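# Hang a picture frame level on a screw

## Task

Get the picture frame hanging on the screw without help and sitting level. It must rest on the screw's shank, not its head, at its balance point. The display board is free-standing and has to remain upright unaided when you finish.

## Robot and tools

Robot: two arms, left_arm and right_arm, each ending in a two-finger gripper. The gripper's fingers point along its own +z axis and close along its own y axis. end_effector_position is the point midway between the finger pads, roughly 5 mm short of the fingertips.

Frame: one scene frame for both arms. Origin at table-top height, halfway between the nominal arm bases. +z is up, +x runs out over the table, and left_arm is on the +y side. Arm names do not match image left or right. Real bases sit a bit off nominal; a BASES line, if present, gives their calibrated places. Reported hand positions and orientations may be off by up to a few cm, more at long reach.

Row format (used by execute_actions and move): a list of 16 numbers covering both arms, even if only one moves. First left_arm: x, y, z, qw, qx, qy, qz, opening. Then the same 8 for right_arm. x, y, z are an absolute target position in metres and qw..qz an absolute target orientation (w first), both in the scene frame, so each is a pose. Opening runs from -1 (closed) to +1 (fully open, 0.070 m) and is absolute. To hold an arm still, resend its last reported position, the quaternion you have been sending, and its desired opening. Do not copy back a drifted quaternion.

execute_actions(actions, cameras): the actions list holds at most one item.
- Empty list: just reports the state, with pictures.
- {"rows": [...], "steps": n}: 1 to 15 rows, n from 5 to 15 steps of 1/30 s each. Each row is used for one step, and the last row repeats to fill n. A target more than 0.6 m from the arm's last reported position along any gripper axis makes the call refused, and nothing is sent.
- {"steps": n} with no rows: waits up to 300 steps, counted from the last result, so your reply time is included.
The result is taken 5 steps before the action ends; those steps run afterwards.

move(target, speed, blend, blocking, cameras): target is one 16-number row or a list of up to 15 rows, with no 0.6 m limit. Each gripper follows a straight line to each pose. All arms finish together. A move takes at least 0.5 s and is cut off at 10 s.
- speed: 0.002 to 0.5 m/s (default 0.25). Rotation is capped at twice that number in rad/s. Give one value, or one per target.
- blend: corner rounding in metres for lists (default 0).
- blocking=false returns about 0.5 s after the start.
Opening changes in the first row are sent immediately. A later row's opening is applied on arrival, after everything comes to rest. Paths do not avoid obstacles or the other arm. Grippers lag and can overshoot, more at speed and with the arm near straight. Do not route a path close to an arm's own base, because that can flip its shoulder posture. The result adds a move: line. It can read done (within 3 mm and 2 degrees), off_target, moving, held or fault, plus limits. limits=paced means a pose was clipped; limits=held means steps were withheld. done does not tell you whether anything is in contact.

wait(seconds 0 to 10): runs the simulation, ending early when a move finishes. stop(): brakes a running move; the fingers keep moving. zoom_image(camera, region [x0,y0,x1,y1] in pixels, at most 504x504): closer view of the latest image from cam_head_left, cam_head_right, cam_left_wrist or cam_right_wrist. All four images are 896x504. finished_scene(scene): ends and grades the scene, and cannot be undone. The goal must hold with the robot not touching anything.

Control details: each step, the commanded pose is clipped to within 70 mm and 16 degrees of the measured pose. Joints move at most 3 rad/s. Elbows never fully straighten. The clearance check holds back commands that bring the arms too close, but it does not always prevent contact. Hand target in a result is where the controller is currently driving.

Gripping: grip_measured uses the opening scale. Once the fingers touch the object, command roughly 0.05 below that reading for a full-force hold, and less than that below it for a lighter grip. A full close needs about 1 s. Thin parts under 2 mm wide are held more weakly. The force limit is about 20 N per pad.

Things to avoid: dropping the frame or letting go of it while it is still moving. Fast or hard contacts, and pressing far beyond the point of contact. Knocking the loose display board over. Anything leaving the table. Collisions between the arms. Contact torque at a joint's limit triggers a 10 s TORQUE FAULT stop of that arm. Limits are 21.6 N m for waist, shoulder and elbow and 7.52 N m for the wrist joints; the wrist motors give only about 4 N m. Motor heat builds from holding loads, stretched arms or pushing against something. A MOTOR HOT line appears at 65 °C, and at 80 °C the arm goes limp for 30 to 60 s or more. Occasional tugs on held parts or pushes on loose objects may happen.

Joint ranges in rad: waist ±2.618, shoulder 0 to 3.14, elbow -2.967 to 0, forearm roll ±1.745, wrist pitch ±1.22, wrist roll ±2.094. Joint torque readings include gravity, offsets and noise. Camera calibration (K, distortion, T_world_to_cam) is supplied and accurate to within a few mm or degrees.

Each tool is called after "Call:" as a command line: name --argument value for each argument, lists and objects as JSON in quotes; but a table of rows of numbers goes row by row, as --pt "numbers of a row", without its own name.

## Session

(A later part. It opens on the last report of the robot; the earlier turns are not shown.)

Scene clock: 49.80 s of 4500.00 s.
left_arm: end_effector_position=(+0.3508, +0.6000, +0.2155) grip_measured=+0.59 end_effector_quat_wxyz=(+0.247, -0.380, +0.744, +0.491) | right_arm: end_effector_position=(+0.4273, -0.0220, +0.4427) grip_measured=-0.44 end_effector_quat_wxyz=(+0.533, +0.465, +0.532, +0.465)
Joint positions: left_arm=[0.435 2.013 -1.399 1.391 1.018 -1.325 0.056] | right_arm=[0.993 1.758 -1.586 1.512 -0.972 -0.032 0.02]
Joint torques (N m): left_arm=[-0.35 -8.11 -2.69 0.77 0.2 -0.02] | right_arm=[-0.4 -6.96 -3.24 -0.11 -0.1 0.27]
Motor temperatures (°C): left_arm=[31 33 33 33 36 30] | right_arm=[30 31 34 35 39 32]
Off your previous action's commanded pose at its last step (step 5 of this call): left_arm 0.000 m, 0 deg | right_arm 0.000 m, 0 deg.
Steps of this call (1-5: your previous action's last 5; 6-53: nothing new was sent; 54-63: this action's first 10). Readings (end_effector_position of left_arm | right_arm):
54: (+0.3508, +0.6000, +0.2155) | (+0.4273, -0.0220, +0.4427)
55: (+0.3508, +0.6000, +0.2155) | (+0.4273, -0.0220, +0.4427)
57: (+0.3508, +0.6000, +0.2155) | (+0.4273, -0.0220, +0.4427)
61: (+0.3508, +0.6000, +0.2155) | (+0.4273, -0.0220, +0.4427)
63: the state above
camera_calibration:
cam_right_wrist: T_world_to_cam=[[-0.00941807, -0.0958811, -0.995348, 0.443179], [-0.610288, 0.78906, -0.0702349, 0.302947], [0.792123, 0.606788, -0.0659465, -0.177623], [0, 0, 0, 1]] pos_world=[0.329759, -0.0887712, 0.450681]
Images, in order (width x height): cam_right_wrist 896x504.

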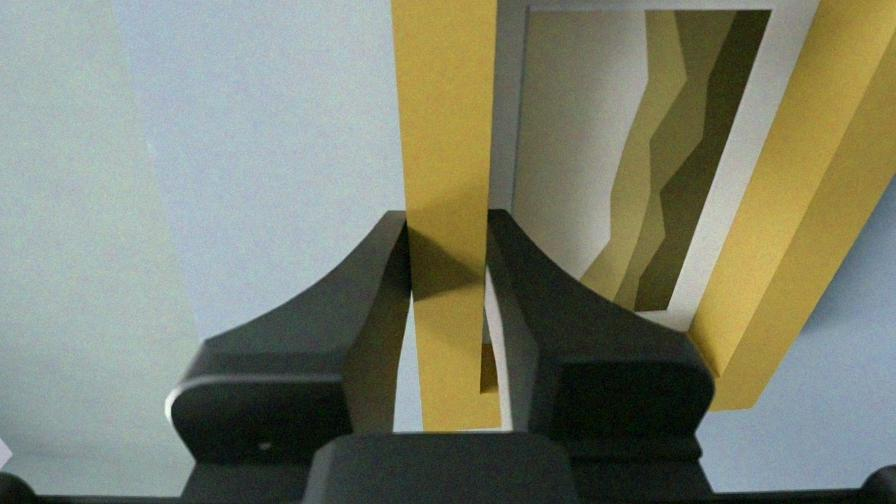

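Call:
move --target '[0.351,0.5999,0.2155,0.247,-0.380,0.744,0.491,0.59,0.4275,-0.022,0.4475,0.5326,0.4652,0.5326,0.4652,-0.51]' --speed 0.02 --cameras '["cam_right_wrist"]'

Scene clock: 50.73 s of 4500.00 s.
left_arm: end_effector_position=(+0.3508, +0.6000, +0.2155) grip_measured=+0.59 end_effector_quat_wxyz=(+0.247, -0.380, +0.744, +0.491) | right_arm: end_effector_position=(+0.4275, -0.0219, +0.4467) grip_measured=-0.44 end_effector_quat_wxyz=(+0.532, +0.466, +0.533, +0.465)
Joint positions: left_arm=[0.435 2.013 -1.399 1.391 1.018 -1.325 0.056] | right_arm=[0.993 1.759 -1.605 1.528 -0.971 -0.056 0.02]
Joint torques (N m): left_arm=[-0.41 -7.83 -2.74 0.73 0.2 0.02] | right_arm=[-0.43 -8.05 -5.31 -1.81 0.02 -0.16]
Motor temperatures (°C): left_arm=[31 33 33 33 36 30] | right_arm=[30 31 34 35 39 32]
Hand target: left_arm +0.3510, +0.5999, +0.2155; +0.247, -0.380, +0.744, +0.491 | right_arm +0.4275, -0.0220, +0.4475; +0.533, +0.465, +0.533, +0.465
Off your previous action's commanded pose at its last step (step 5 of this call): left_arm 0.000 m, 0 deg | right_arm 0.000 m, 0 deg.
Off the commanded pose: left_arm 0.000 m, 0 deg | right_arm 0.001 m, 0 deg.
Kept back: nothing.
move: done
camera_calibration:
cam_right_wrist: T_world_to_cam=[[-0.0118597, -0.0961199, -0.995299, 0.448264], [-0.610237, 0.789213, -0.068946, 0.302624], [0.79213, 0.606551, -0.0680157, -0.176597], [0, 0, 0, 1]] pos_world=[0.329877, -0.0886326, 0.45501]
Images, in order (width x height): cam_right_wrist 896x504.

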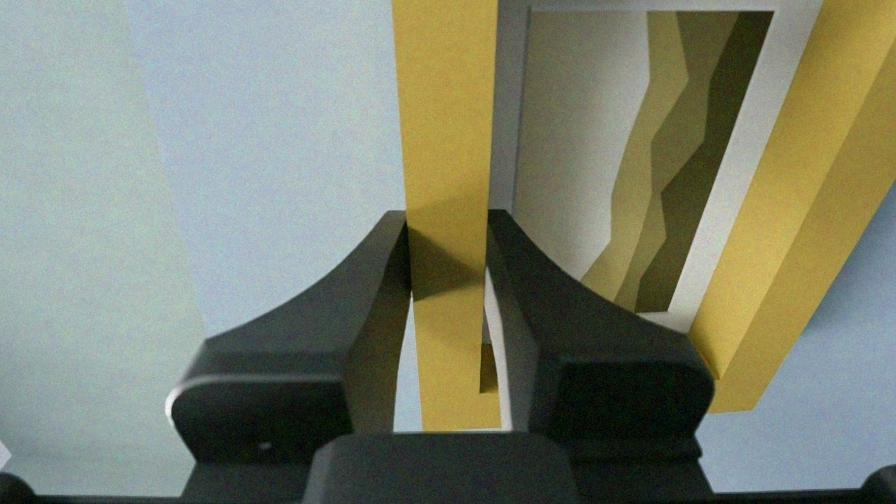

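Call:
move --target '[0.351,0.5999,0.2155,0.247,-0.380,0.744,0.491,0.59,0.4275,-0.0298,0.4485,0.4939,0.5061,0.4939,0.5061,-0.51]' --speed 0.03 --cameras '["cam_right_wrist","cam_head_left","cam_head_right"]'

Scene clock: 54.07 s of 4500.00 s.
left_arm: end_effector_position=(+0.3508, +0.6000, +0.2155) grip_measured=+0.59 end_effector_quat_wxyz=(+0.247, -0.380, +0.744, +0.491) | right_arm: end_effector_position=(+0.4274, -0.0296, +0.4485) grip_measured=-0.44 end_effector_quat_wxyz=(+0.494, +0.506, +0.494, +0.506)
Joint positions: left_arm=[0.435 2.013 -1.399 1.391 1.018 -1.325 0.056] | right_arm=[0.98 1.735 -1.579 1.523 -0.958 0.109 0.02]
Joint torques (N m): left_arm=[-0.38 -8.07 -2.62 0.73 0.2 0.01] | right_arm=[-0.38 -8.97 -4.24 -1.69 -0.02 -0.07]
Motor temperatures (°C): left_arm=[31 33 33 33 36 30] | right_arm=[30 31 34 35 39 32]
Hand target: left_arm +0.3510, +0.5999, +0.2155; +0.247, -0.380, +0.744, +0.491 | right_arm +0.4275, -0.0298, +0.4485; +0.494, +0.506, +0.494, +0.506
Off the commanded pose: left_arm 0.000 m, 0 deg | right_arm 0.000 m, 0 deg.
Kept back: nothing.
move: done
camera_calibration:
cam_right_wrist: T_world_to_cam=[[-0.0101912, 0.0638837, -0.997905, 0.45444], [-0.610291, 0.790138, 0.0568156, 0.252453], [0.792112, 0.609591, 0.0309351, -0.215969], [0, 0, 0, 1]] pos_world=[0.329773, -0.0968512, 0.445826]
Images, in order (width x height): cam_head_left 896x504, cam_head_right 896x504, cam_right_wrist 896x504.

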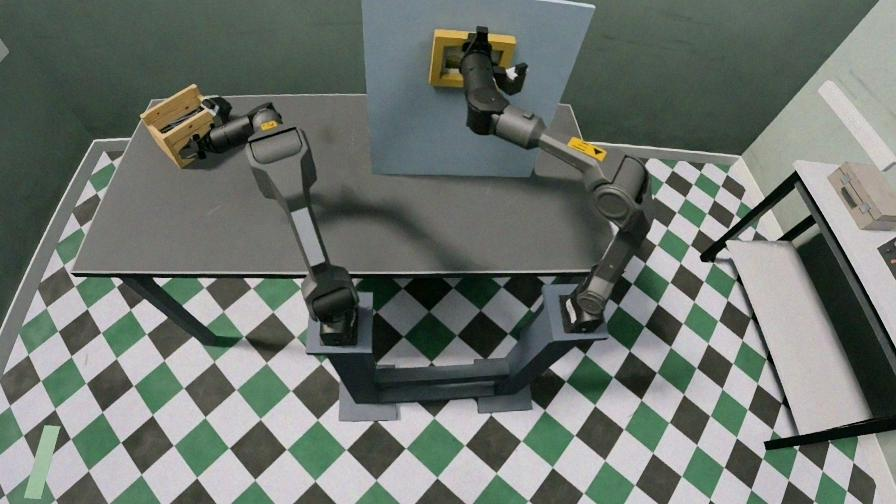

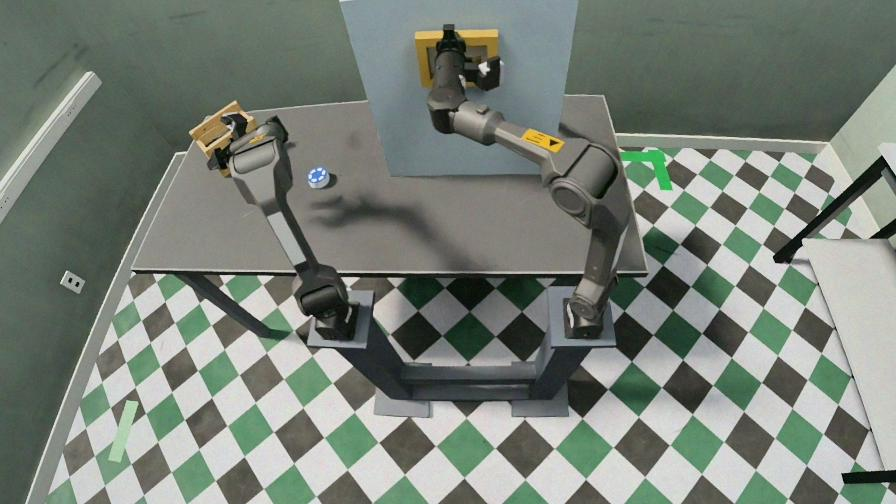

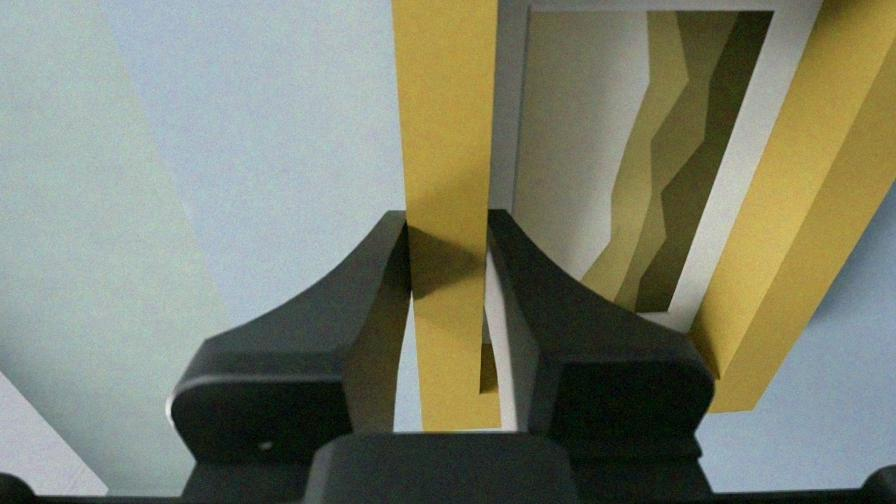

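Call:
zoom_image --camera "cam_head_left" --region '[420, 15, 525, 100]'

Call:
zoom_image --camera "cam_head_right" --region '[403, 15, 508, 100]'

Scaled by 4.800 from the camera's 896x504 image, which has a finer 1280x720 frame.

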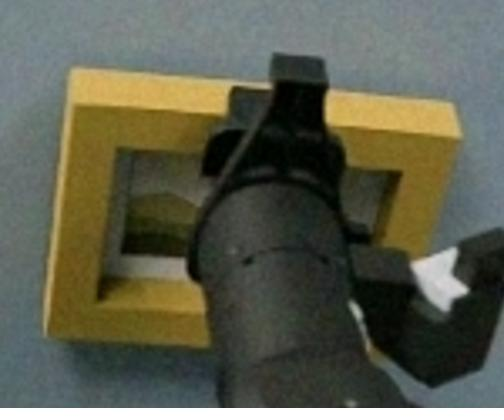

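Scaled by 4.800 from the camera's 896x504 image, which has a finer 1280x720 frame.

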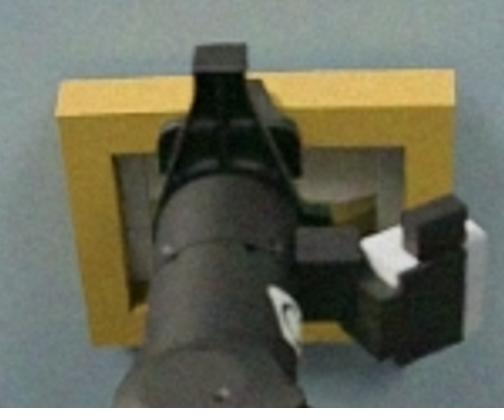

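Call:
move --target '[0.351,0.5999,0.2155,0.247,-0.380,0.744,0.491,0.59,0.4275,-0.0298,0.4455,0.4939,0.5061,0.4939,0.5061,-0.51]' --speed 0.01 --cameras '[]'

Call:
move --target '[0.351,0.5999,0.2155,0.247,-0.380,0.744,0.491,0.59,0.4275,-0.0298,0.4435,0.4939,0.5061,0.4939,0.5061,-0.51]' --speed 0.01 --cameras '["cam_right_wrist"]'

Scene clock: 58.30 s of 4500.00 s.
left_arm: end_effector_position=(+0.3508, +0.6000, +0.2155) grip_measured=+0.59 end_effector_quat_wxyz=(+0.247, -0.380, +0.744, +0.491) | right_arm: end_effector_position=(+0.4274, -0.0294, +0.4462) grip_measured=-0.44 end_effector_quat_wxyz=(+0.494, +0.505, +0.494, +0.507)
Joint positions: left_arm=[0.435 2.013 -1.399 1.391 1.018 -1.325 0.056] | right_arm=[0.98 1.735 -1.567 1.511 -0.958 0.124 0.02]
Joint torques (N m): left_arm=[-0.15 -7.99 -2.62 0.73 0.21 0.01] | right_arm=[0.01 -8.01 -3.21 -0.64 -0.45 0.12]
Motor temperatures (°C): left_arm=[31 33 33 33 36 30] | right_arm=[30 31 34 35 39 32]
Hand target: left_arm +0.3510, +0.5999, +0.2155; +0.247, -0.380, +0.744, +0.491 | right_arm +0.4275, -0.0298, +0.4455; +0.494, +0.506, +0.494, +0.506
Off the commanded pose: left_arm 0.000 m, 0 deg | right_arm 0.001 m, 0 deg.
Kept back: nothing.
move: done
No camera images: "cameras" was empty.

Scene clock: 59.00 s of 4500.00 s.
left_arm: end_effector_position=(+0.3508, +0.6000, +0.2155) grip_measured=+0.59 end_effector_quat_wxyz=(+0.247, -0.380, +0.744, +0.491) | right_arm: end_effector_position=(+0.4272, -0.0295, +0.4452) grip_measured=-0.44 end_effector_quat_wxyz=(+0.494, +0.505, +0.493, +0.508)
Joint positions: left_arm=[0.435 2.013 -1.399 1.391 1.018 -1.325 0.056] | right_arm=[0.98 1.734 -1.56 1.505 -0.958 0.133 0.02]
Joint torques (N m): left_arm=[-0.39 -7.98 -2.64 0.72 0.23 0.02] | right_arm=[-1.37 -4.93 -0.7 1.46 -1.08 0.23]
Motor temperatures (°C): left_arm=[31 33 33 33 36 30] | right_arm=[30 31 34 35 39 32]
Hand target: left_arm +0.3510, +0.5999, +0.2155; +0.247, -0.380, +0.744, +0.491 | right_arm +0.4275, -0.0298, +0.4435; +0.494, +0.506, +0.494, +0.506
Off the commanded pose: left_arm 0.000 m, 0 deg | right_arm 0.002 m, 0 deg.
Kept back: nothing.
move: done
camera_calibration:
cam_right_wrist: T_world_to_cam=[[-0.00577426, 0.0632037, -0.997984, 0.449263], [-0.611672, 0.789298, 0.0535264, 0.254477], [0.79109, 0.610748, 0.0341023, -0.216808], [0, 0, 0, 1]] pos_world=[0.329765, -0.096838, 0.44213]
Images, in order (width x height): cam_right_wrist 896x504.

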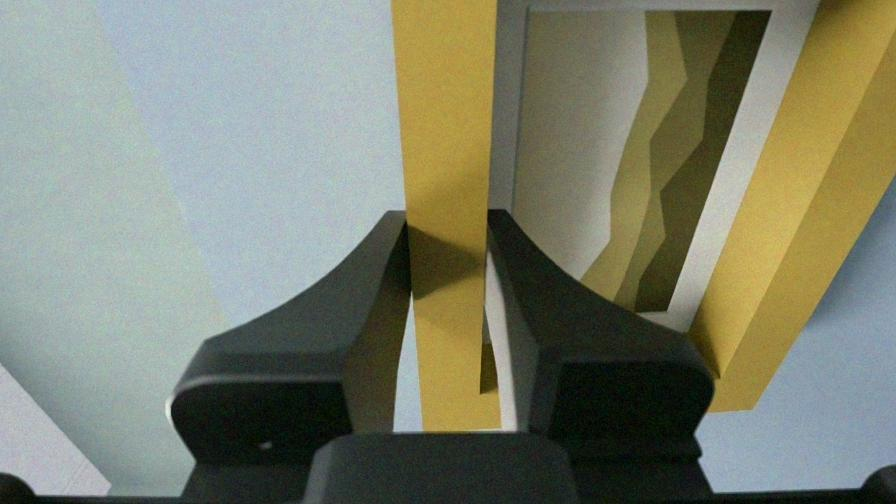

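Call:
move --target '[0.351,0.5999,0.2155,0.247,-0.380,0.744,0.491,0.59,0.4275,-0.0296,0.4448,0.4939,0.5061,0.4939,0.5061,-0.45]' --speed 0.01 --cameras '["cam_right_wrist"]'

Scene clock: 59.93 s of 4500.00 s.
left_arm: end_effector_position=(+0.3508, +0.6000, +0.2155) grip_measured=+0.59 end_effector_quat_wxyz=(+0.247, -0.380, +0.744, +0.491) | right_arm: end_effector_position=(+0.4272, -0.0298, +0.4454) grip_measured=-0.43 end_effector_quat_wxyz=(+0.494, +0.506, +0.493, +0.507)
Joint positions: left_arm=[0.435 2.013 -1.399 1.391 1.018 -1.325 0.056] | right_arm=[0.98 1.734 -1.564 1.512 -0.959 0.127 0.02]
Joint torques (N m): left_arm=[-0.23 -7.9 -2.5 0.68 0.21 -0.03] | right_arm=[-3.13 -1.5 -0.7 2.29 -1.26 -0.06]
Motor temperatures (°C): left_arm=[31 33 33 33 36 30] | right_arm=[30 31 34 36 39 32]
Hand target: left_arm +0.3510, +0.5999, +0.2155; +0.247, -0.380, +0.744, +0.491 | right_arm +0.4275, -0.0296, +0.4448; +0.494, +0.506, +0.494, +0.506
Off the commanded pose: left_arm 0.000 m, 0 deg | right_arm 0.001 m, 0 deg.
Kept back: nothing.
move: done
camera_calibration:
cam_right_wrist: T_world_to_cam=[[-0.00910675, 0.0640572, -0.997905, 0.450925], [-0.610298, 0.79017, 0.0562919, 0.252937], [0.79212, 0.609532, 0.0318981, -0.216105], [0, 0, 0, 1]] pos_world=[0.329655, -0.097025, 0.442635]
Images, in order (width x height): cam_right_wrist 896x504.

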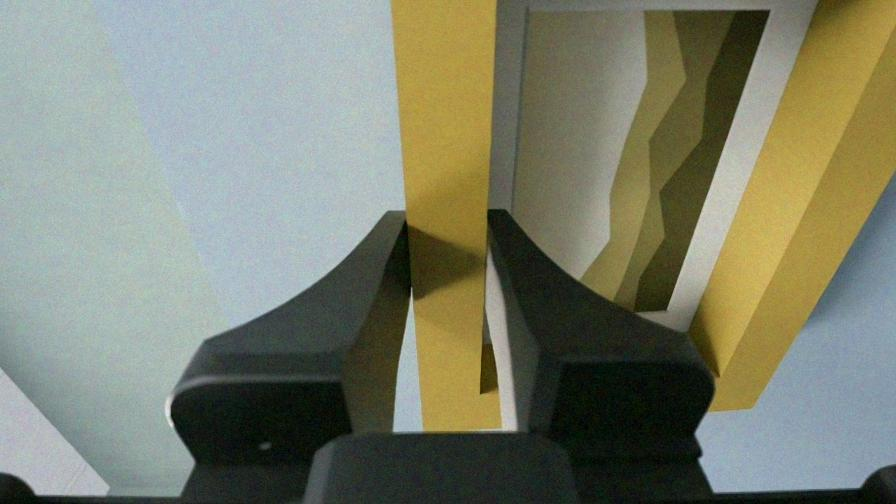

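Call:
wait --seconds 0.5 --cameras '[]'

Scene clock: 60.57 s of 4500.00 s.
left_arm: end_effector_position=(+0.3508, +0.6000, +0.2155) grip_measured=+0.59 end_effector_quat_wxyz=(+0.247, -0.380, +0.744, +0.491) | right_arm: end_effector_position=(+0.4274, -0.0296, +0.4450) grip_measured=-0.43 end_effector_quat_wxyz=(+0.494, +0.506, +0.494, +0.506)
Joint positions: left_arm=[0.435 2.013 -1.399 1.391 1.018 -1.325 0.056] | right_arm=[0.98 1.735 -1.564 1.512 -0.959 0.127 0.02]
Joint torques (N m): left_arm=[-0.27 -7.9 -2.74 0.71 0.2 -0.02] | right_arm=[-3.72 -1.15 -0.45 2.35 -1.08 -0.04]
Motor temperatures (°C): left_arm=[31 33 33 33 36 30] | right_arm=[30 31 34 36 39 32]
Hand target: left_arm +0.3510, +0.5999, +0.2155; +0.247, -0.380, +0.744, +0.491 | right_arm +0.4275, -0.0296, +0.4448; +0.494, +0.506, +0.494, +0.506
Off the commanded pose: left_arm 0.000 m, 0 deg | right_arm 0.000 m, 0 deg.
Steps of this call (1-19: nothing new was sent). Readings (end_effector_position of left_arm | right_arm):
1: (+0.3508, +0.6000, +0.2155) | (+0.4272, -0.0298, +0.4454)
2: (+0.3508, +0.6000, +0.2155) | (+0.4272, -0.0298, +0.4454)
4: (+0.3508, +0.6000, +0.2155) | (+0.4274, -0.0296, +0.4450)
8: (+0.3508, +0.6000, +0.2155) | (+0.4274, -0.0296, +0.4450)
19: the state above
No camera images: "cameras" was empty.

Call:
move --target '[0.351,0.5999,0.2155,0.247,-0.380,0.744,0.491,0.59,0.4275,-0.0296,0.4458,0.4939,0.5061,0.4939,0.5061,-0.45]' --speed 0.01 --cameras '[]'

Call:
wait --seconds 0.7 --cameras '[]'

Scene clock: 61.63 s of 4500.00 s.
left_arm: end_effector_position=(+0.3508, +0.6000, +0.2155) grip_measured=+0.59 end_effector_quat_wxyz=(+0.247, -0.380, +0.744, +0.491) | right_arm: end_effector_position=(+0.4274, -0.0297, +0.4453) grip_measured=-0.43 end_effector_quat_wxyz=(+0.494, +0.506, +0.494, +0.506)
Joint positions: left_arm=[0.435 2.013 -1.399 1.391 1.018 -1.325 0.056] | right_arm=[0.98 1.735 -1.567 1.516 -0.959 0.122 0.02]
Joint torques (N m): left_arm=[-0.36 -7.92 -2.61 0.7 0.23 -0.01] | right_arm=[-3.77 -1.78 -1.29 1.77 -0.9 -0.1]
Motor temperatures (°C): left_arm=[31 33 33 33 36 30] | right_arm=[30 31 34 36 39 32]
Hand target: left_arm +0.3510, +0.5999, +0.2155; +0.247, -0.380, +0.744, +0.491 | right_arm +0.4275, -0.0296, +0.4458; +0.494, +0.506, +0.494, +0.506
Off the commanded pose: left_arm 0.000 m, 0 deg | right_arm 0.000 m, 0 deg.
Kept back: nothing.
move: done
No camera images: "cameras" was empty.

Scene clock: 62.33 s of 4500.00 s.
left_arm: end_effector_position=(+0.3508, +0.6000, +0.2155) grip_measured=+0.59 end_effector_quat_wxyz=(+0.247, -0.380, +0.744, +0.491) | right_arm: end_effector_position=(+0.4274, -0.0297, +0.4453) grip_measured=-0.43 end_effector_quat_wxyz=(+0.494, +0.506, +0.494, +0.506)
Joint positions: left_arm=[0.435 2.013 -1.399 1.391 1.018 -1.325 0.056] | right_arm=[0.98 1.735 -1.567 1.516 -0.959 0.122 0.02]
Joint torques (N m): left_arm=[-0.35 -7.89 -2.82 0.68 0.22 -0.02] | right_arm=[-3.83 -2.54 -1.97 1.17 -0.76 -0.06]
Motor temperatures (°C): left_arm=[31 33 33 33 36 30] | right_arm=[30 31 34 36 39 32]
Hand target: left_arm +0.3510, +0.5999, +0.2155; +0.247, -0.380, +0.744, +0.491 | right_arm +0.4275, -0.0296, +0.4458; +0.494, +0.506, +0.494, +0.506
Off the commanded pose: left_arm 0.000 m, 0 deg | right_arm 0.000 m, 0 deg.
Steps of this call (1-21: nothing new was sent). Readings (end_effector_position of left_arm | right_arm):
1: (+0.3508, +0.6000, +0.2155) | (+0.4274, -0.0297, +0.4453)
2: (+0.3508, +0.6000, +0.2155) | (+0.4274, -0.0297, +0.4453)
4: (+0.3508, +0.6000, +0.2155) | (+0.4274, -0.0297, +0.4453)
8: (+0.3508, +0.6000, +0.2155) | (+0.4274, -0.0297, +0.4453)
21: the state above
No camera images: "cameras" was empty.

Call:
move --target '[0.351,0.5999,0.2155,0.247,-0.380,0.744,0.491,0.59,0.4275,-0.0289,0.4464,0.4939,0.5061,0.4939,0.5061,-0.45]' --speed 0.01 --cameras '[]'

Call:
wait --seconds 0.5 --cameras '[]'

Scene clock: 63.43 s of 4500.00 s.
left_arm: end_effector_position=(+0.3508, +0.6000, +0.2155) grip_measured=+0.59 end_effector_quat_wxyz=(+0.247, -0.380, +0.744, +0.491) | right_arm: end_effector_position=(+0.4278, -0.0293, +0.4454) grip_measured=-0.43 end_effector_quat_wxyz=(+0.494, +0.507, +0.494, +0.505)
Joint positions: left_arm=[0.435 2.013 -1.399 1.391 1.018 -1.325 0.056] | right_arm=[0.98 1.738 -1.572 1.518 -0.96 0.118 0.02]
Joint torques (N m): left_arm=[-0.29 -7.96 -2.44 0.69 0.2 -0.03] | right_arm=[-1.7 -4.3 -3.53 -0.03 -0.52 -0.11]
Motor temperatures (°C): left_arm=[31 33 33 33 36 30] | right_arm=[30 31 34 36 39 32]
Hand target: left_arm +0.3510, +0.5999, +0.2155; +0.247, -0.380, +0.744, +0.491 | right_arm +0.4275, -0.0289, +0.4464; +0.494, +0.506, +0.494, +0.506
Off the commanded pose: left_arm 0.000 m, 0 deg | right_arm 0.001 m, 0 deg.
Kept back: nothing.
move: done
No camera images: "cameras" was empty.

Scene clock: 63.93 s of 4500.00 s.
left_arm: end_effector_position=(+0.3508, +0.6000, +0.2155) grip_measured=+0.59 end_effector_quat_wxyz=(+0.247, -0.380, +0.744, +0.491) | right_arm: end_effector_position=(+0.4278, -0.0293, +0.4457) grip_measured=-0.43 end_effector_quat_wxyz=(+0.494, +0.507, +0.494, +0.505)
Joint positions: left_arm=[0.435 2.013 -1.399 1.391 1.018 -1.325 0.056] | right_arm=[0.98 1.738 -1.573 1.518 -0.96 0.118 0.02]
Joint torques (N m): left_arm=[-0.24 -7.84 -2.48 0.68 0.21 0] | right_arm=[-0.89 -5.37 -4 -0.56 -0.26 -0.12]
Motor temperatures (°C): left_arm=[31 33 33 33 36 30] | right_arm=[30 31 34 36 39 32]
Hand target: left_arm +0.3510, +0.5999, +0.2155; +0.247, -0.380, +0.744, +0.491 | right_arm +0.4275, -0.0289, +0.4464; +0.494, +0.506, +0.494, +0.506
Off the commanded pose: left_arm 0.000 m, 0 deg | right_arm 0.001 m, 0 deg.
Steps of this call (1-15: nothing new was sent). Readings (end_effector_position of left_arm | right_arm):
1: (+0.3508, +0.6000, +0.2155) | (+0.4278, -0.0293, +0.4454)
2: (+0.3508, +0.6000, +0.2155) | (+0.4278, -0.0293, +0.4454)
4: (+0.3508, +0.6000, +0.2155) | (+0.4278, -0.0293, +0.4457)
8: (+0.3508, +0.6000, +0.2155) | (+0.4278, -0.0293, +0.4457)
15: the state above
No camera images: "cameras" was empty.

Call:
execute_actions --actions '[{"rows": [[0.351,0.5999,0.2155,0.247,-0.380,0.744,0.491,0.59,0.4275,-0.0289,0.4462,0.4939,0.5061,0.4939,0.5061,-0.44],[0.351,0.5999,0.2155,0.247,-0.380,0.744,0.491,0.59,0.4275,-0.0289,0.4462,0.4939,0.5061,0.4939,0.5061,-0.43],[0.351,0.5999,0.2155,0.247,-0.380,0.744,0.491,0.59,0.4275,-0.0289,0.4462,0.4939,0.5061,0.4939,0.5061,-0.42],[0.351,0.5999,0.2155,0.247,-0.380,0.744,0.491,0.59,0.4275,-0.0289,0.4462,0.4939,0.5061,0.4939,0.5061,-0.41],[0.351,0.5999,0.2155,0.247,-0.380,0.744,0.491,0.59,0.4275,-0.0289,0.4462,0.4939,0.5061,0.4939,0.5061,-0.40],[0.351,0.5999,0.2155,0.247,-0.380,0.744,0.491,0.59,0.4275,-0.0289,0.4462,0.4939,0.5061,0.4939,0.5061,-0.39],[0.351,0.5999,0.2155,0.247,-0.380,0.744,0.491,0.59,0.4275,-0.0289,0.4462,0.4939,0.5061,0.4939,0.5061,-0.38],[0.351,0.5999,0.2155,0.247,-0.380,0.744,0.491,0.59,0.4275,-0.0289,0.4462,0.4939,0.5061,0.4939,0.5061,-0.37],[0.351,0.5999,0.2155,0.247,-0.380,0.744,0.491,0.59,0.4275,-0.0289,0.4462,0.4939,0.5061,0.4939,0.5061,-0.36],[0.351,0.5999,0.2155,0.247,-0.380,0.744,0.491,0.59,0.4275,-0.0289,0.4462,0.4939,0.5061,0.4939,0.5061,-0.35]], "steps": 15}]' --cameras '["cam_right_wrist"]'

Scene clock: 64.93 s of 4500.00 s.
left_arm: end_effector_position=(+0.3508, +0.6000, +0.2155) grip_measured=+0.59 end_effector_quat_wxyz=(+0.247, -0.380, +0.744, +0.491) | right_arm: end_effector_position=(+0.4278, -0.0293, +0.4459) grip_measured=-0.35 end_effector_quat_wxyz=(+0.494, +0.507, +0.494, +0.505)
Joint positions: left_arm=[0.435 2.013 -1.399 1.391 1.018 -1.325 0.056] | right_arm=[0.98 1.738 -1.573 1.518 -0.96 0.118 0.023]
Joint torques (N m): left_arm=[-0.22 -7.99 -2.55 0.72 0.22 -0.02] | right_arm=[0.41 -7.43 -3.89 -1.16 -0.01 0.18]
Motor temperatures (°C): left_arm=[31 33 33 33 36 30] | right_arm=[30 31 34 36 39 32]
Steps of this call (1-20: nothing new was sent; 21-30: this action's first 10). Readings (end_effector_position of left_arm | right_arm):
21: (+0.3508, +0.6000, +0.2155) | (+0.4278, -0.0293, +0.4459)
22: (+0.3508, +0.6000, +0.2155) | (+0.4278, -0.0293, +0.4459)
24: (+0.3508, +0.6000, +0.2155) | (+0.4278, -0.0293, +0.4459)
28: (+0.3508, +0.6000, +0.2155) | (+0.4278, -0.0293, +0.4459)
30: the state above
camera_calibration:
cam_right_wrist: T_world_to_cam=[[-0.0108951, 0.0626717, -0.997975, 0.45215], [-0.609095, 0.791094, 0.0563295, 0.252359], [0.793022, 0.608476, 0.0295541, -0.216245], [0, 0, 0, 1]] pos_world=[0.330124, -0.0963969, 0.44341]
Images, in order (width x height): cam_right_wrist 896x504.

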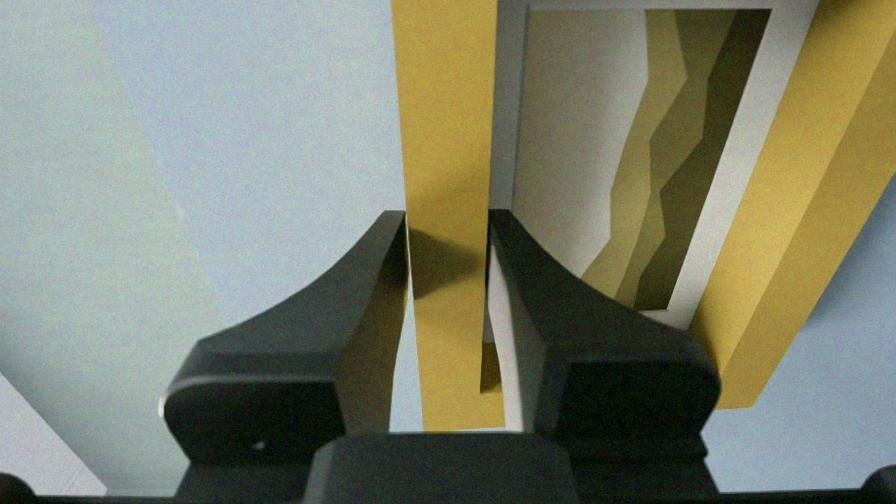

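Call:
execute_actions --actions '[{"rows": [[0.351,0.5999,0.2155,0.247,-0.380,0.744,0.491,0.59,0.4275,-0.0289,0.4462,0.4939,0.5061,0.4939,0.5061,-0.33],[0.351,0.5999,0.2155,0.247,-0.380,0.744,0.491,0.59,0.4275,-0.0289,0.4462,0.4939,0.5061,0.4939,0.5061,-0.31],[0.351,0.5999,0.2155,0.247,-0.380,0.744,0.491,0.59,0.4275,-0.0289,0.4462,0.4939,0.5061,0.4939,0.5061,-0.29],[0.351,0.5999,0.2155,0.247,-0.380,0.744,0.491,0.59,0.4275,-0.0289,0.4462,0.4939,0.5061,0.4939,0.5061,-0.27],[0.351,0.5999,0.2155,0.247,-0.380,0.744,0.491,0.59,0.4275,-0.0289,0.4462,0.4939,0.5061,0.4939,0.5061,-0.25],[0.351,0.5999,0.2155,0.247,-0.380,0.744,0.491,0.59,0.4275,-0.0289,0.4462,0.4939,0.5061,0.4939,0.5061,-0.22],[0.351,0.5999,0.2155,0.247,-0.380,0.744,0.491,0.59,0.4275,-0.0289,0.4462,0.4939,0.5061,0.4939,0.5061,-0.19],[0.351,0.5999,0.2155,0.247,-0.380,0.744,0.491,0.59,0.4275,-0.0289,0.4462,0.4939,0.5061,0.4939,0.5061,-0.16],[0.351,0.5999,0.2155,0.247,-0.380,0.744,0.491,0.59,0.4275,-0.0289,0.4462,0.4939,0.5061,0.4939,0.5061,-0.13],[0.351,0.5999,0.2155,0.247,-0.380,0.744,0.491,0.59,0.4275,-0.0289,0.4462,0.4939,0.5061,0.4939,0.5061,-0.1],[0.351,0.5999,0.2155,0.247,-0.380,0.744,0.491,0.59,0.4275,-0.0289,0.4462,0.4939,0.5061,0.4939,0.5061,-0.05],[0.351,0.5999,0.2155,0.247,-0.380,0.744,0.491,0.59,0.4275,-0.0289,0.4462,0.4939,0.5061,0.4939,0.5061,0.0],[0.351,0.5999,0.2155,0.247,-0.380,0.744,0.491,0.59,0.4275,-0.0289,0.4462,0.4939,0.5061,0.4939,0.5061,0.05],[0.351,0.5999,0.2155,0.247,-0.380,0.744,0.491,0.59,0.4275,-0.0289,0.4462,0.4939,0.5061,0.4939,0.5061,0.1],[0.351,0.5999,0.2155,0.247,-0.380,0.744,0.491,0.59,0.4275,-0.0289,0.4462,0.4939,0.5061,0.4939,0.5061,0.15]], "steps": 15}]' --cameras '["cam_right_wrist", "cam_head_left", "cam_head_right"]'

Scene clock: 65.93 s of 4500.00 s.
left_arm: end_effector_position=(+0.3508, +0.6000, +0.2155) grip_measured=+0.59 end_effector_quat_wxyz=(+0.247, -0.380, +0.744, +0.491) | right_arm: end_effector_position=(+0.4276, -0.0289, +0.4461) grip_measured=-0.10 end_effector_quat_wxyz=(+0.494, +0.506, +0.494, +0.506)
Joint positions: left_arm=[0.435 2.013 -1.399 1.391 1.018 -1.325 0.056] | right_arm=[0.981 1.738 -1.573 1.517 -0.96 0.119 0.032]
Joint torques (N m): left_arm=[-0.19 -7.94 -2.58 0.72 0.2 -0.02] | right_arm=[0.72 -8.02 -3.54 -1.16 -0.11 0.18]
Motor temperatures (°C): left_arm=[31 33 33 33 36 30] | right_arm=[30 31 34 36 39 32]
Off your previous action's commanded pose at its last step (step 5 of this call): left_arm 0.000 m, 0 deg | right_arm 0.001 m, 0 deg.
Steps of this call (1-5: your previous action's last 5; 6-20: nothing new was sent; 21-30: this action's first 10). Readings (end_effector_position of left_arm | right_arm):
21: (+0.3508, +0.6000, +0.2155) | (+0.4276, -0.0289, +0.4461)
22: (+0.3508, +0.6000, +0.2155) | (+0.4276, -0.0289, +0.4461)
24: (+0.3508, +0.6000, +0.2155) | (+0.4276, -0.0289, +0.4461)
28: (+0.3508, +0.6000, +0.2155) | (+0.4276, -0.0289, +0.4461)
30: the state above
camera_calibration:
cam_right_wrist: T_world_to_cam=[[-0.0102296, 0.0630224, -0.99796, 0.452003], [-0.60988, 0.7905, 0.0561727, 0.252293], [0.792427, 0.609211, 0.0303496, -0.216369], [0, 0, 0, 1]] pos_world=[0.329949, -0.0961099, 0.443476]
Images, in order (width x height): cam_head_left 896x504, cam_head_right 896x504, cam_right_wrist 896x504.

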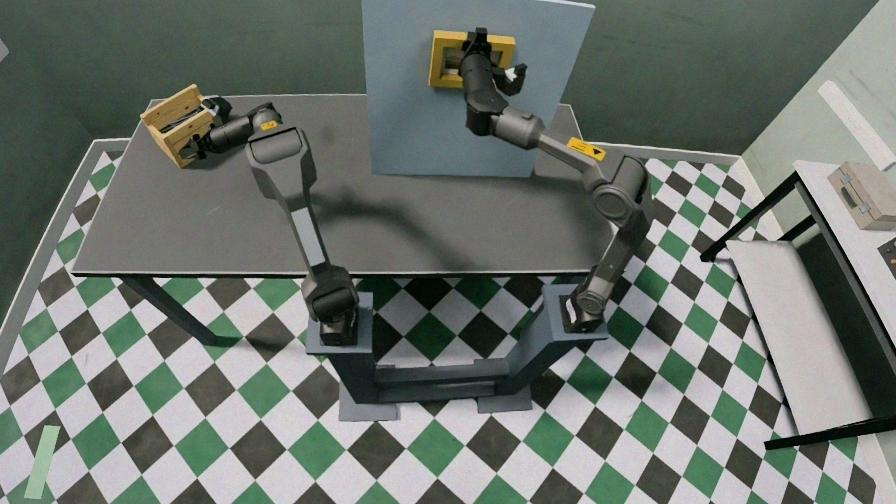

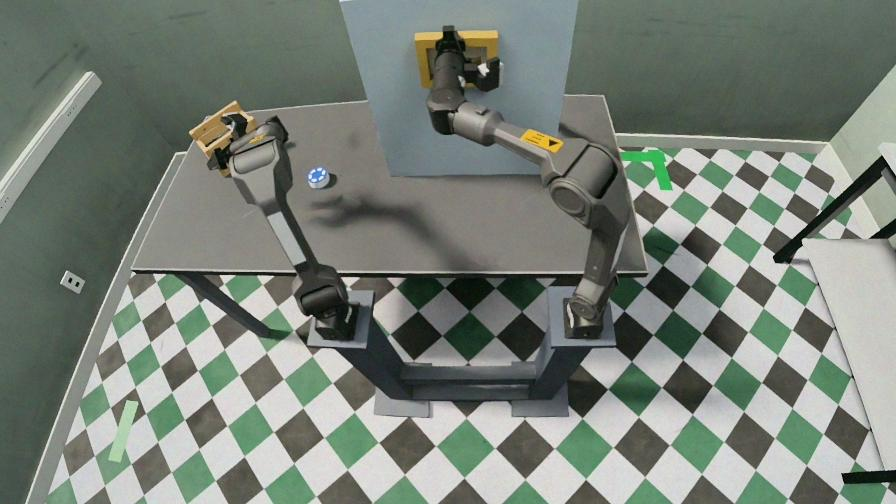

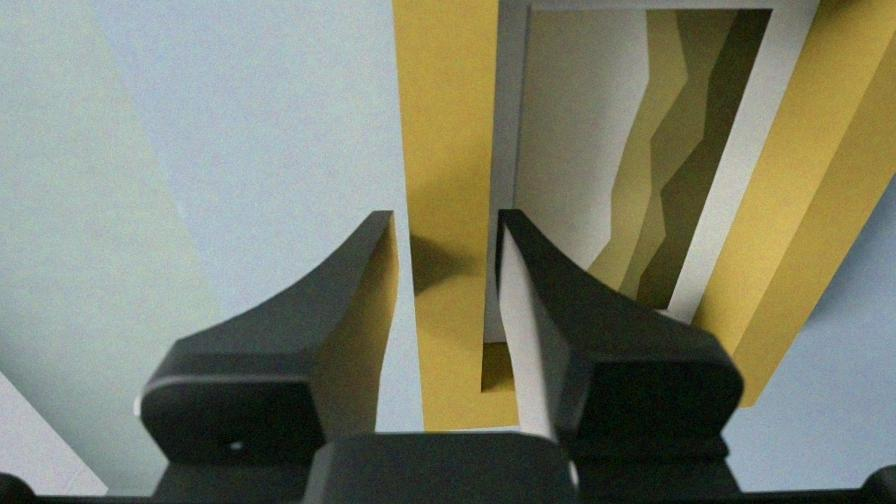

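Call:
move --pt "0.351 0.5999 0.2155 0.247 -0.380 0.744 0.491 0.59 0.36 -0.0289 0.4462 0.4939 0.5061 0.4939 0.5061 0.15" --pt "0.351 0.5999 0.2155 0.247 -0.380 0.744 0.491 0.59 0.32 -0.08 0.4462 0.4939 0.5061 0.4939 0.5061 0.15" --speed '[0.06,0.2]' --blend '[0.02,0]' --cameras '["cam_right_wrist", "cam_head_left", "cam_head_right"]'

Scene clock: 68.10 s of 4500.00 s.
left_arm: end_effector_position=(+0.3508, +0.6000, +0.2155) grip_measured=+0.59 end_effector_quat_wxyz=(+0.247, -0.380, +0.744, +0.491) | right_arm: end_effector_position=(+0.3197, -0.0805, +0.4464) grip_measured=+0.15 end_effector_quat_wxyz=(+0.494, +0.506, +0.494, +0.506)
Joint positions: left_arm=[0.435 2.013 -1.399 1.391 1.018 -1.325 0.056] | right_arm=[1.228 1.393 -1.178 1.521 -1.208 0.162 0.04]
Joint torques (N m): left_arm=[-0.2 -7.88 -2.49 0.69 0.23 -0.02] | right_arm=[-0.4 -3.24 -4.57 -1.11 -0.03 -0.23]
Motor temperatures (°C): left_arm=[31 33 33 33 36 30] | right_arm=[30 31 34 36 39 32]
Hand target: left_arm +0.3510, +0.5999, +0.2155; +0.247, -0.380, +0.744, +0.491 | right_arm +0.3200, -0.0800, +0.4462; +0.494, +0.506, +0.494, +0.506
Off your previous action's commanded pose at its last step (step 5 of this call): left_arm 0.000 m, 0 deg | right_arm 0.000 m, 0 deg.
Off the commanded pose: left_arm 0.000 m, 0 deg | right_arm 0.001 m, 0 deg.
Kept back: nothing.
move: done
camera_calibration:
cam_right_wrist: T_world_to_cam=[[-0.00905238, 0.0630173, -0.997971, 0.454065], [-0.609818, 0.790599, 0.0554542, 0.227552], [0.79249, 0.609083, 0.0312722, -0.0999341], [0, 0, 0, 1]] pos_world=[0.222072, -0.147648, 0.44365]
Images, in order (width x height): cam_head_left 896x504, cam_head_right 896x504, cam_right_wrist 896x504.

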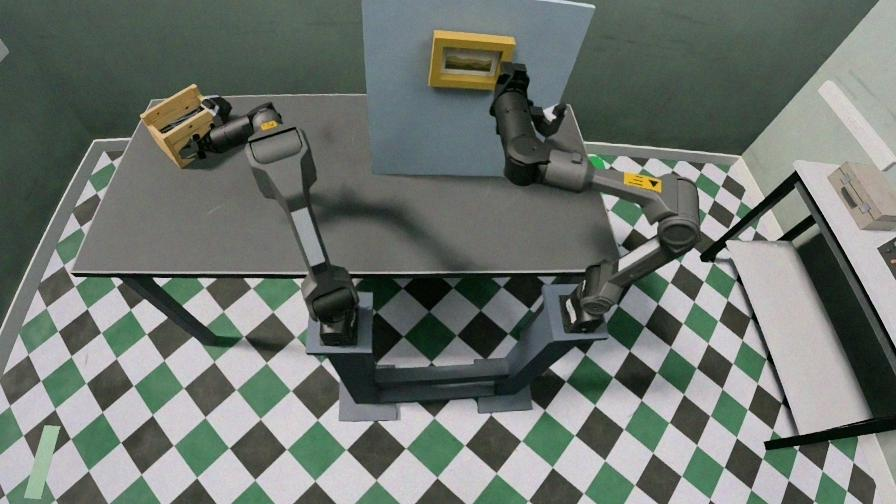

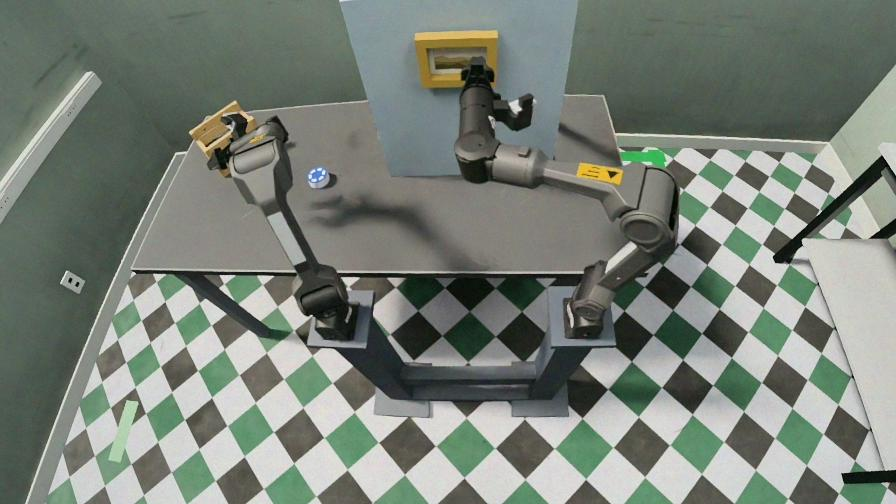

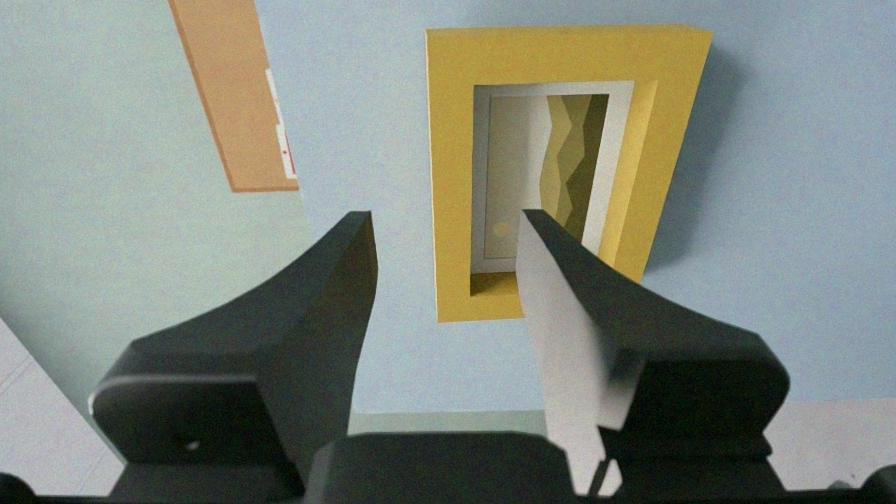

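Call:
move --pt "0.351 0.5999 0.2155 0.247 -0.380 0.744 0.491 0.59 0.28 -0.25 0.42 0.4 0.4 0.6 0.56 0.15" --pt "0.351 0.5999 0.2155 0.247 -0.380 0.744 0.491 0.59 0.33 -0.38 0.36 0.3 0.1 0.85 0.4 0.15" --speed 0.25 --blend '[0.03,0]' --cameras '["cam_head_left", "cam_head_right"]'

Call:
zoom_image --camera "cam_head_left" --region '[420, 15, 525, 100]'

Call:
zoom_image --camera "cam_head_right" --region '[403, 15, 508, 100]'

Scene clock: 71.33 s of 4500.00 s.
left_arm: end_effector_position=(+0.3508, +0.6000, +0.2155) grip_measured=+0.59 end_effector_quat_wxyz=(+0.247, -0.380, +0.744, +0.491) | right_arm: end_effector_position=(+0.3304, -0.3798, +0.3595) grip_measured=+0.15 end_effector_quat_wxyz=(+0.417, +0.197, +0.841, +0.282)
Joint positions: left_arm=[0.435 2.013 -1.399 1.391 1.018 -1.325 0.056] | right_arm=[-0.784 1.255 -1.147 1.026 1.216 -0.56 0.04]
Joint torques (N m): left_arm=[-0.34 -8.01 -2.58 0.7 0.24 -0.03] | right_arm=[0.51 -3.52 -4.33 0.87 -0.04 -0.14]
Motor temperatures (°C): left_arm=[31 33 33 33 36 30] | right_arm=[29 31 34 36 39 32]
Hand target: left_arm +0.3510, +0.5999, +0.2155; +0.247, -0.380, +0.744, +0.491 | right_arm +0.3304, -0.3797, +0.3597; +0.417, +0.196, +0.842, +0.282
Off the commanded pose: left_arm 0.000 m, 0 deg | right_arm 0.001 m, 22 deg; orientation clipped.
joint sent to its limit (right arm) — joint 5 (wrist pitch), upper limit.
Kept back: nothing.
move: off_target (right_arm); limits=paced
Images, in order (width x height): cam_head_left 896x504, cam_head_right 896x504.

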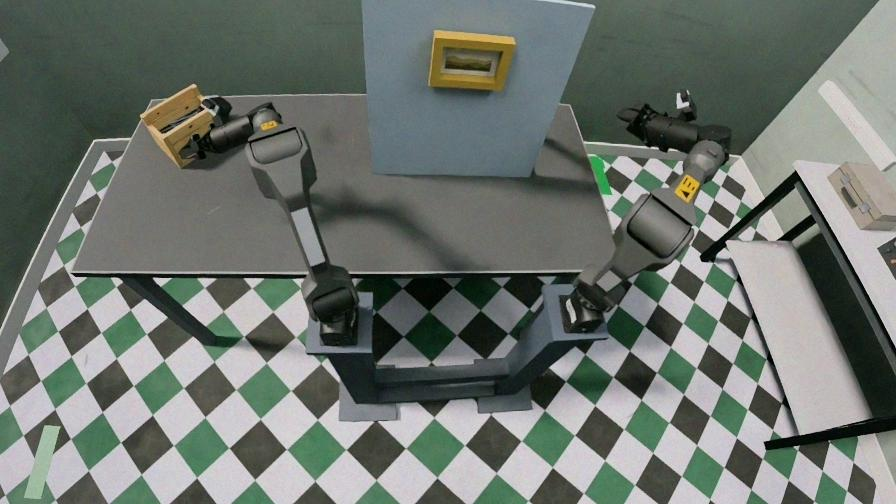

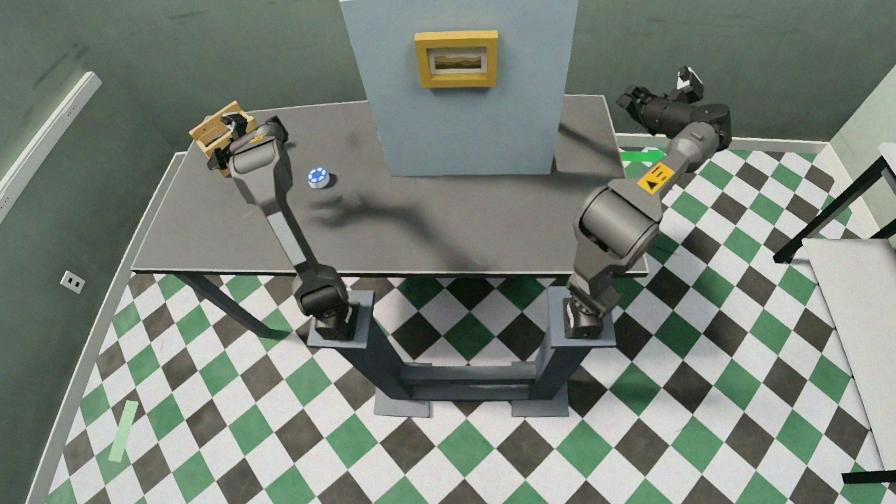

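Scaled by 4.800 from the camera's 896x504 image, which has a finer 1280x720 frame.

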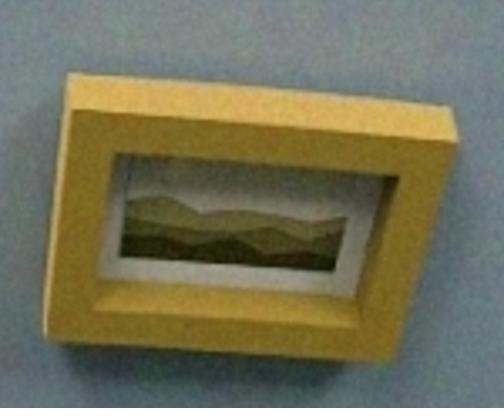

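Scaled by 4.800 from the camera's 896x504 image, which has a finer 1280x720 frame.

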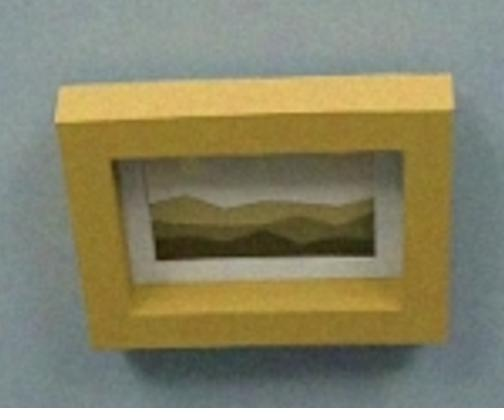

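Call:
move --target '[0.351,0.5999,0.2155,0.247,-0.380,0.744,0.491,0.59,0.475,-0.35,0.490,0.3189,0.2674,0.6968,0.5842,0.15]' --speed 0.25 --cameras '["cam_right_wrist"]'

Scene clock: 78.80 s of 4500.00 s.
left_arm: end_effector_position=(+0.3508, +0.6000, +0.2155) grip_measured=+0.59 end_effector_quat_wxyz=(+0.247, -0.380, +0.744, +0.491) | right_arm: end_effector_position=(+0.4754, -0.3498, +0.4899) grip_measured=+0.15 end_effector_quat_wxyz=(+0.345, +0.287, +0.682, +0.578)
Joint positions: left_arm=[0.435 2.013 -1.399 1.391 1.018 -1.325 0.056] | right_arm=[-0.53 1.771 -1.878 1.395 1.216 0.104 0.04]
Joint torques (N m): left_arm=[-0.06 -8.04 -2.39 0.66 0.25 -0.04] | right_arm=[-0.07 -7.92 -3.35 0.86 0.05 -0.21]
Motor temperatures (°C): left_arm=[31 33 33 33 36 30] | right_arm=[29 31 34 36 39 32]
Hand target: left_arm +0.3510, +0.5999, +0.2155; +0.247, -0.380, +0.744, +0.491 | right_arm +0.4751, -0.3497, +0.4899; +0.345, +0.287, +0.682, +0.578
Off the commanded pose: left_arm 0.000 m, 0 deg | right_arm 0.000 m, 4 deg.
joint sent to its limit (right arm) — joint 5 (wrist pitch), upper limit.
Kept back: nothing.
move: off_target (right_arm)
camera_calibration:
cam_right_wrist: T_world_to_cam=[[-0.0232635, -0.142474, -0.989525, 0.446676], [-0.962245, 0.271686, -0.0164957, 0.554226], [0.27119, 0.951781, -0.143415, 0.392641], [0, 0, 0, 1]] pos_world=[0.437212, -0.460645, 0.50745]
Images, in order (width x height): cam_right_wrist 896x504.

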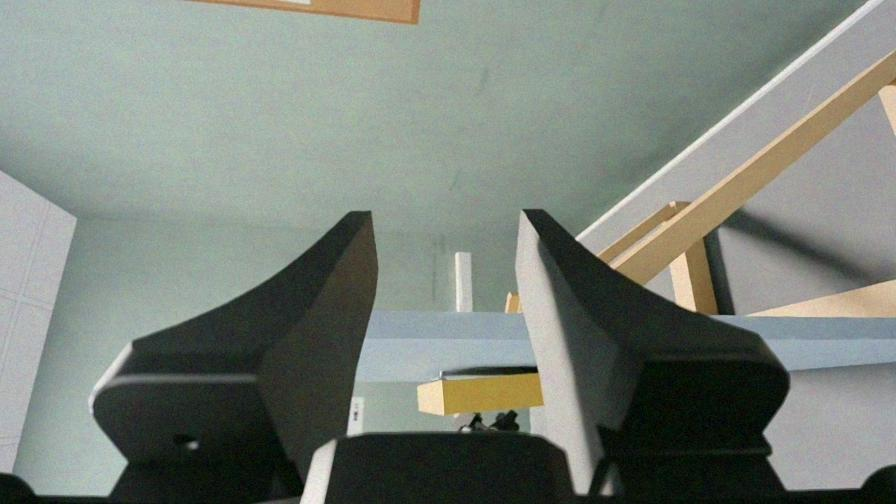

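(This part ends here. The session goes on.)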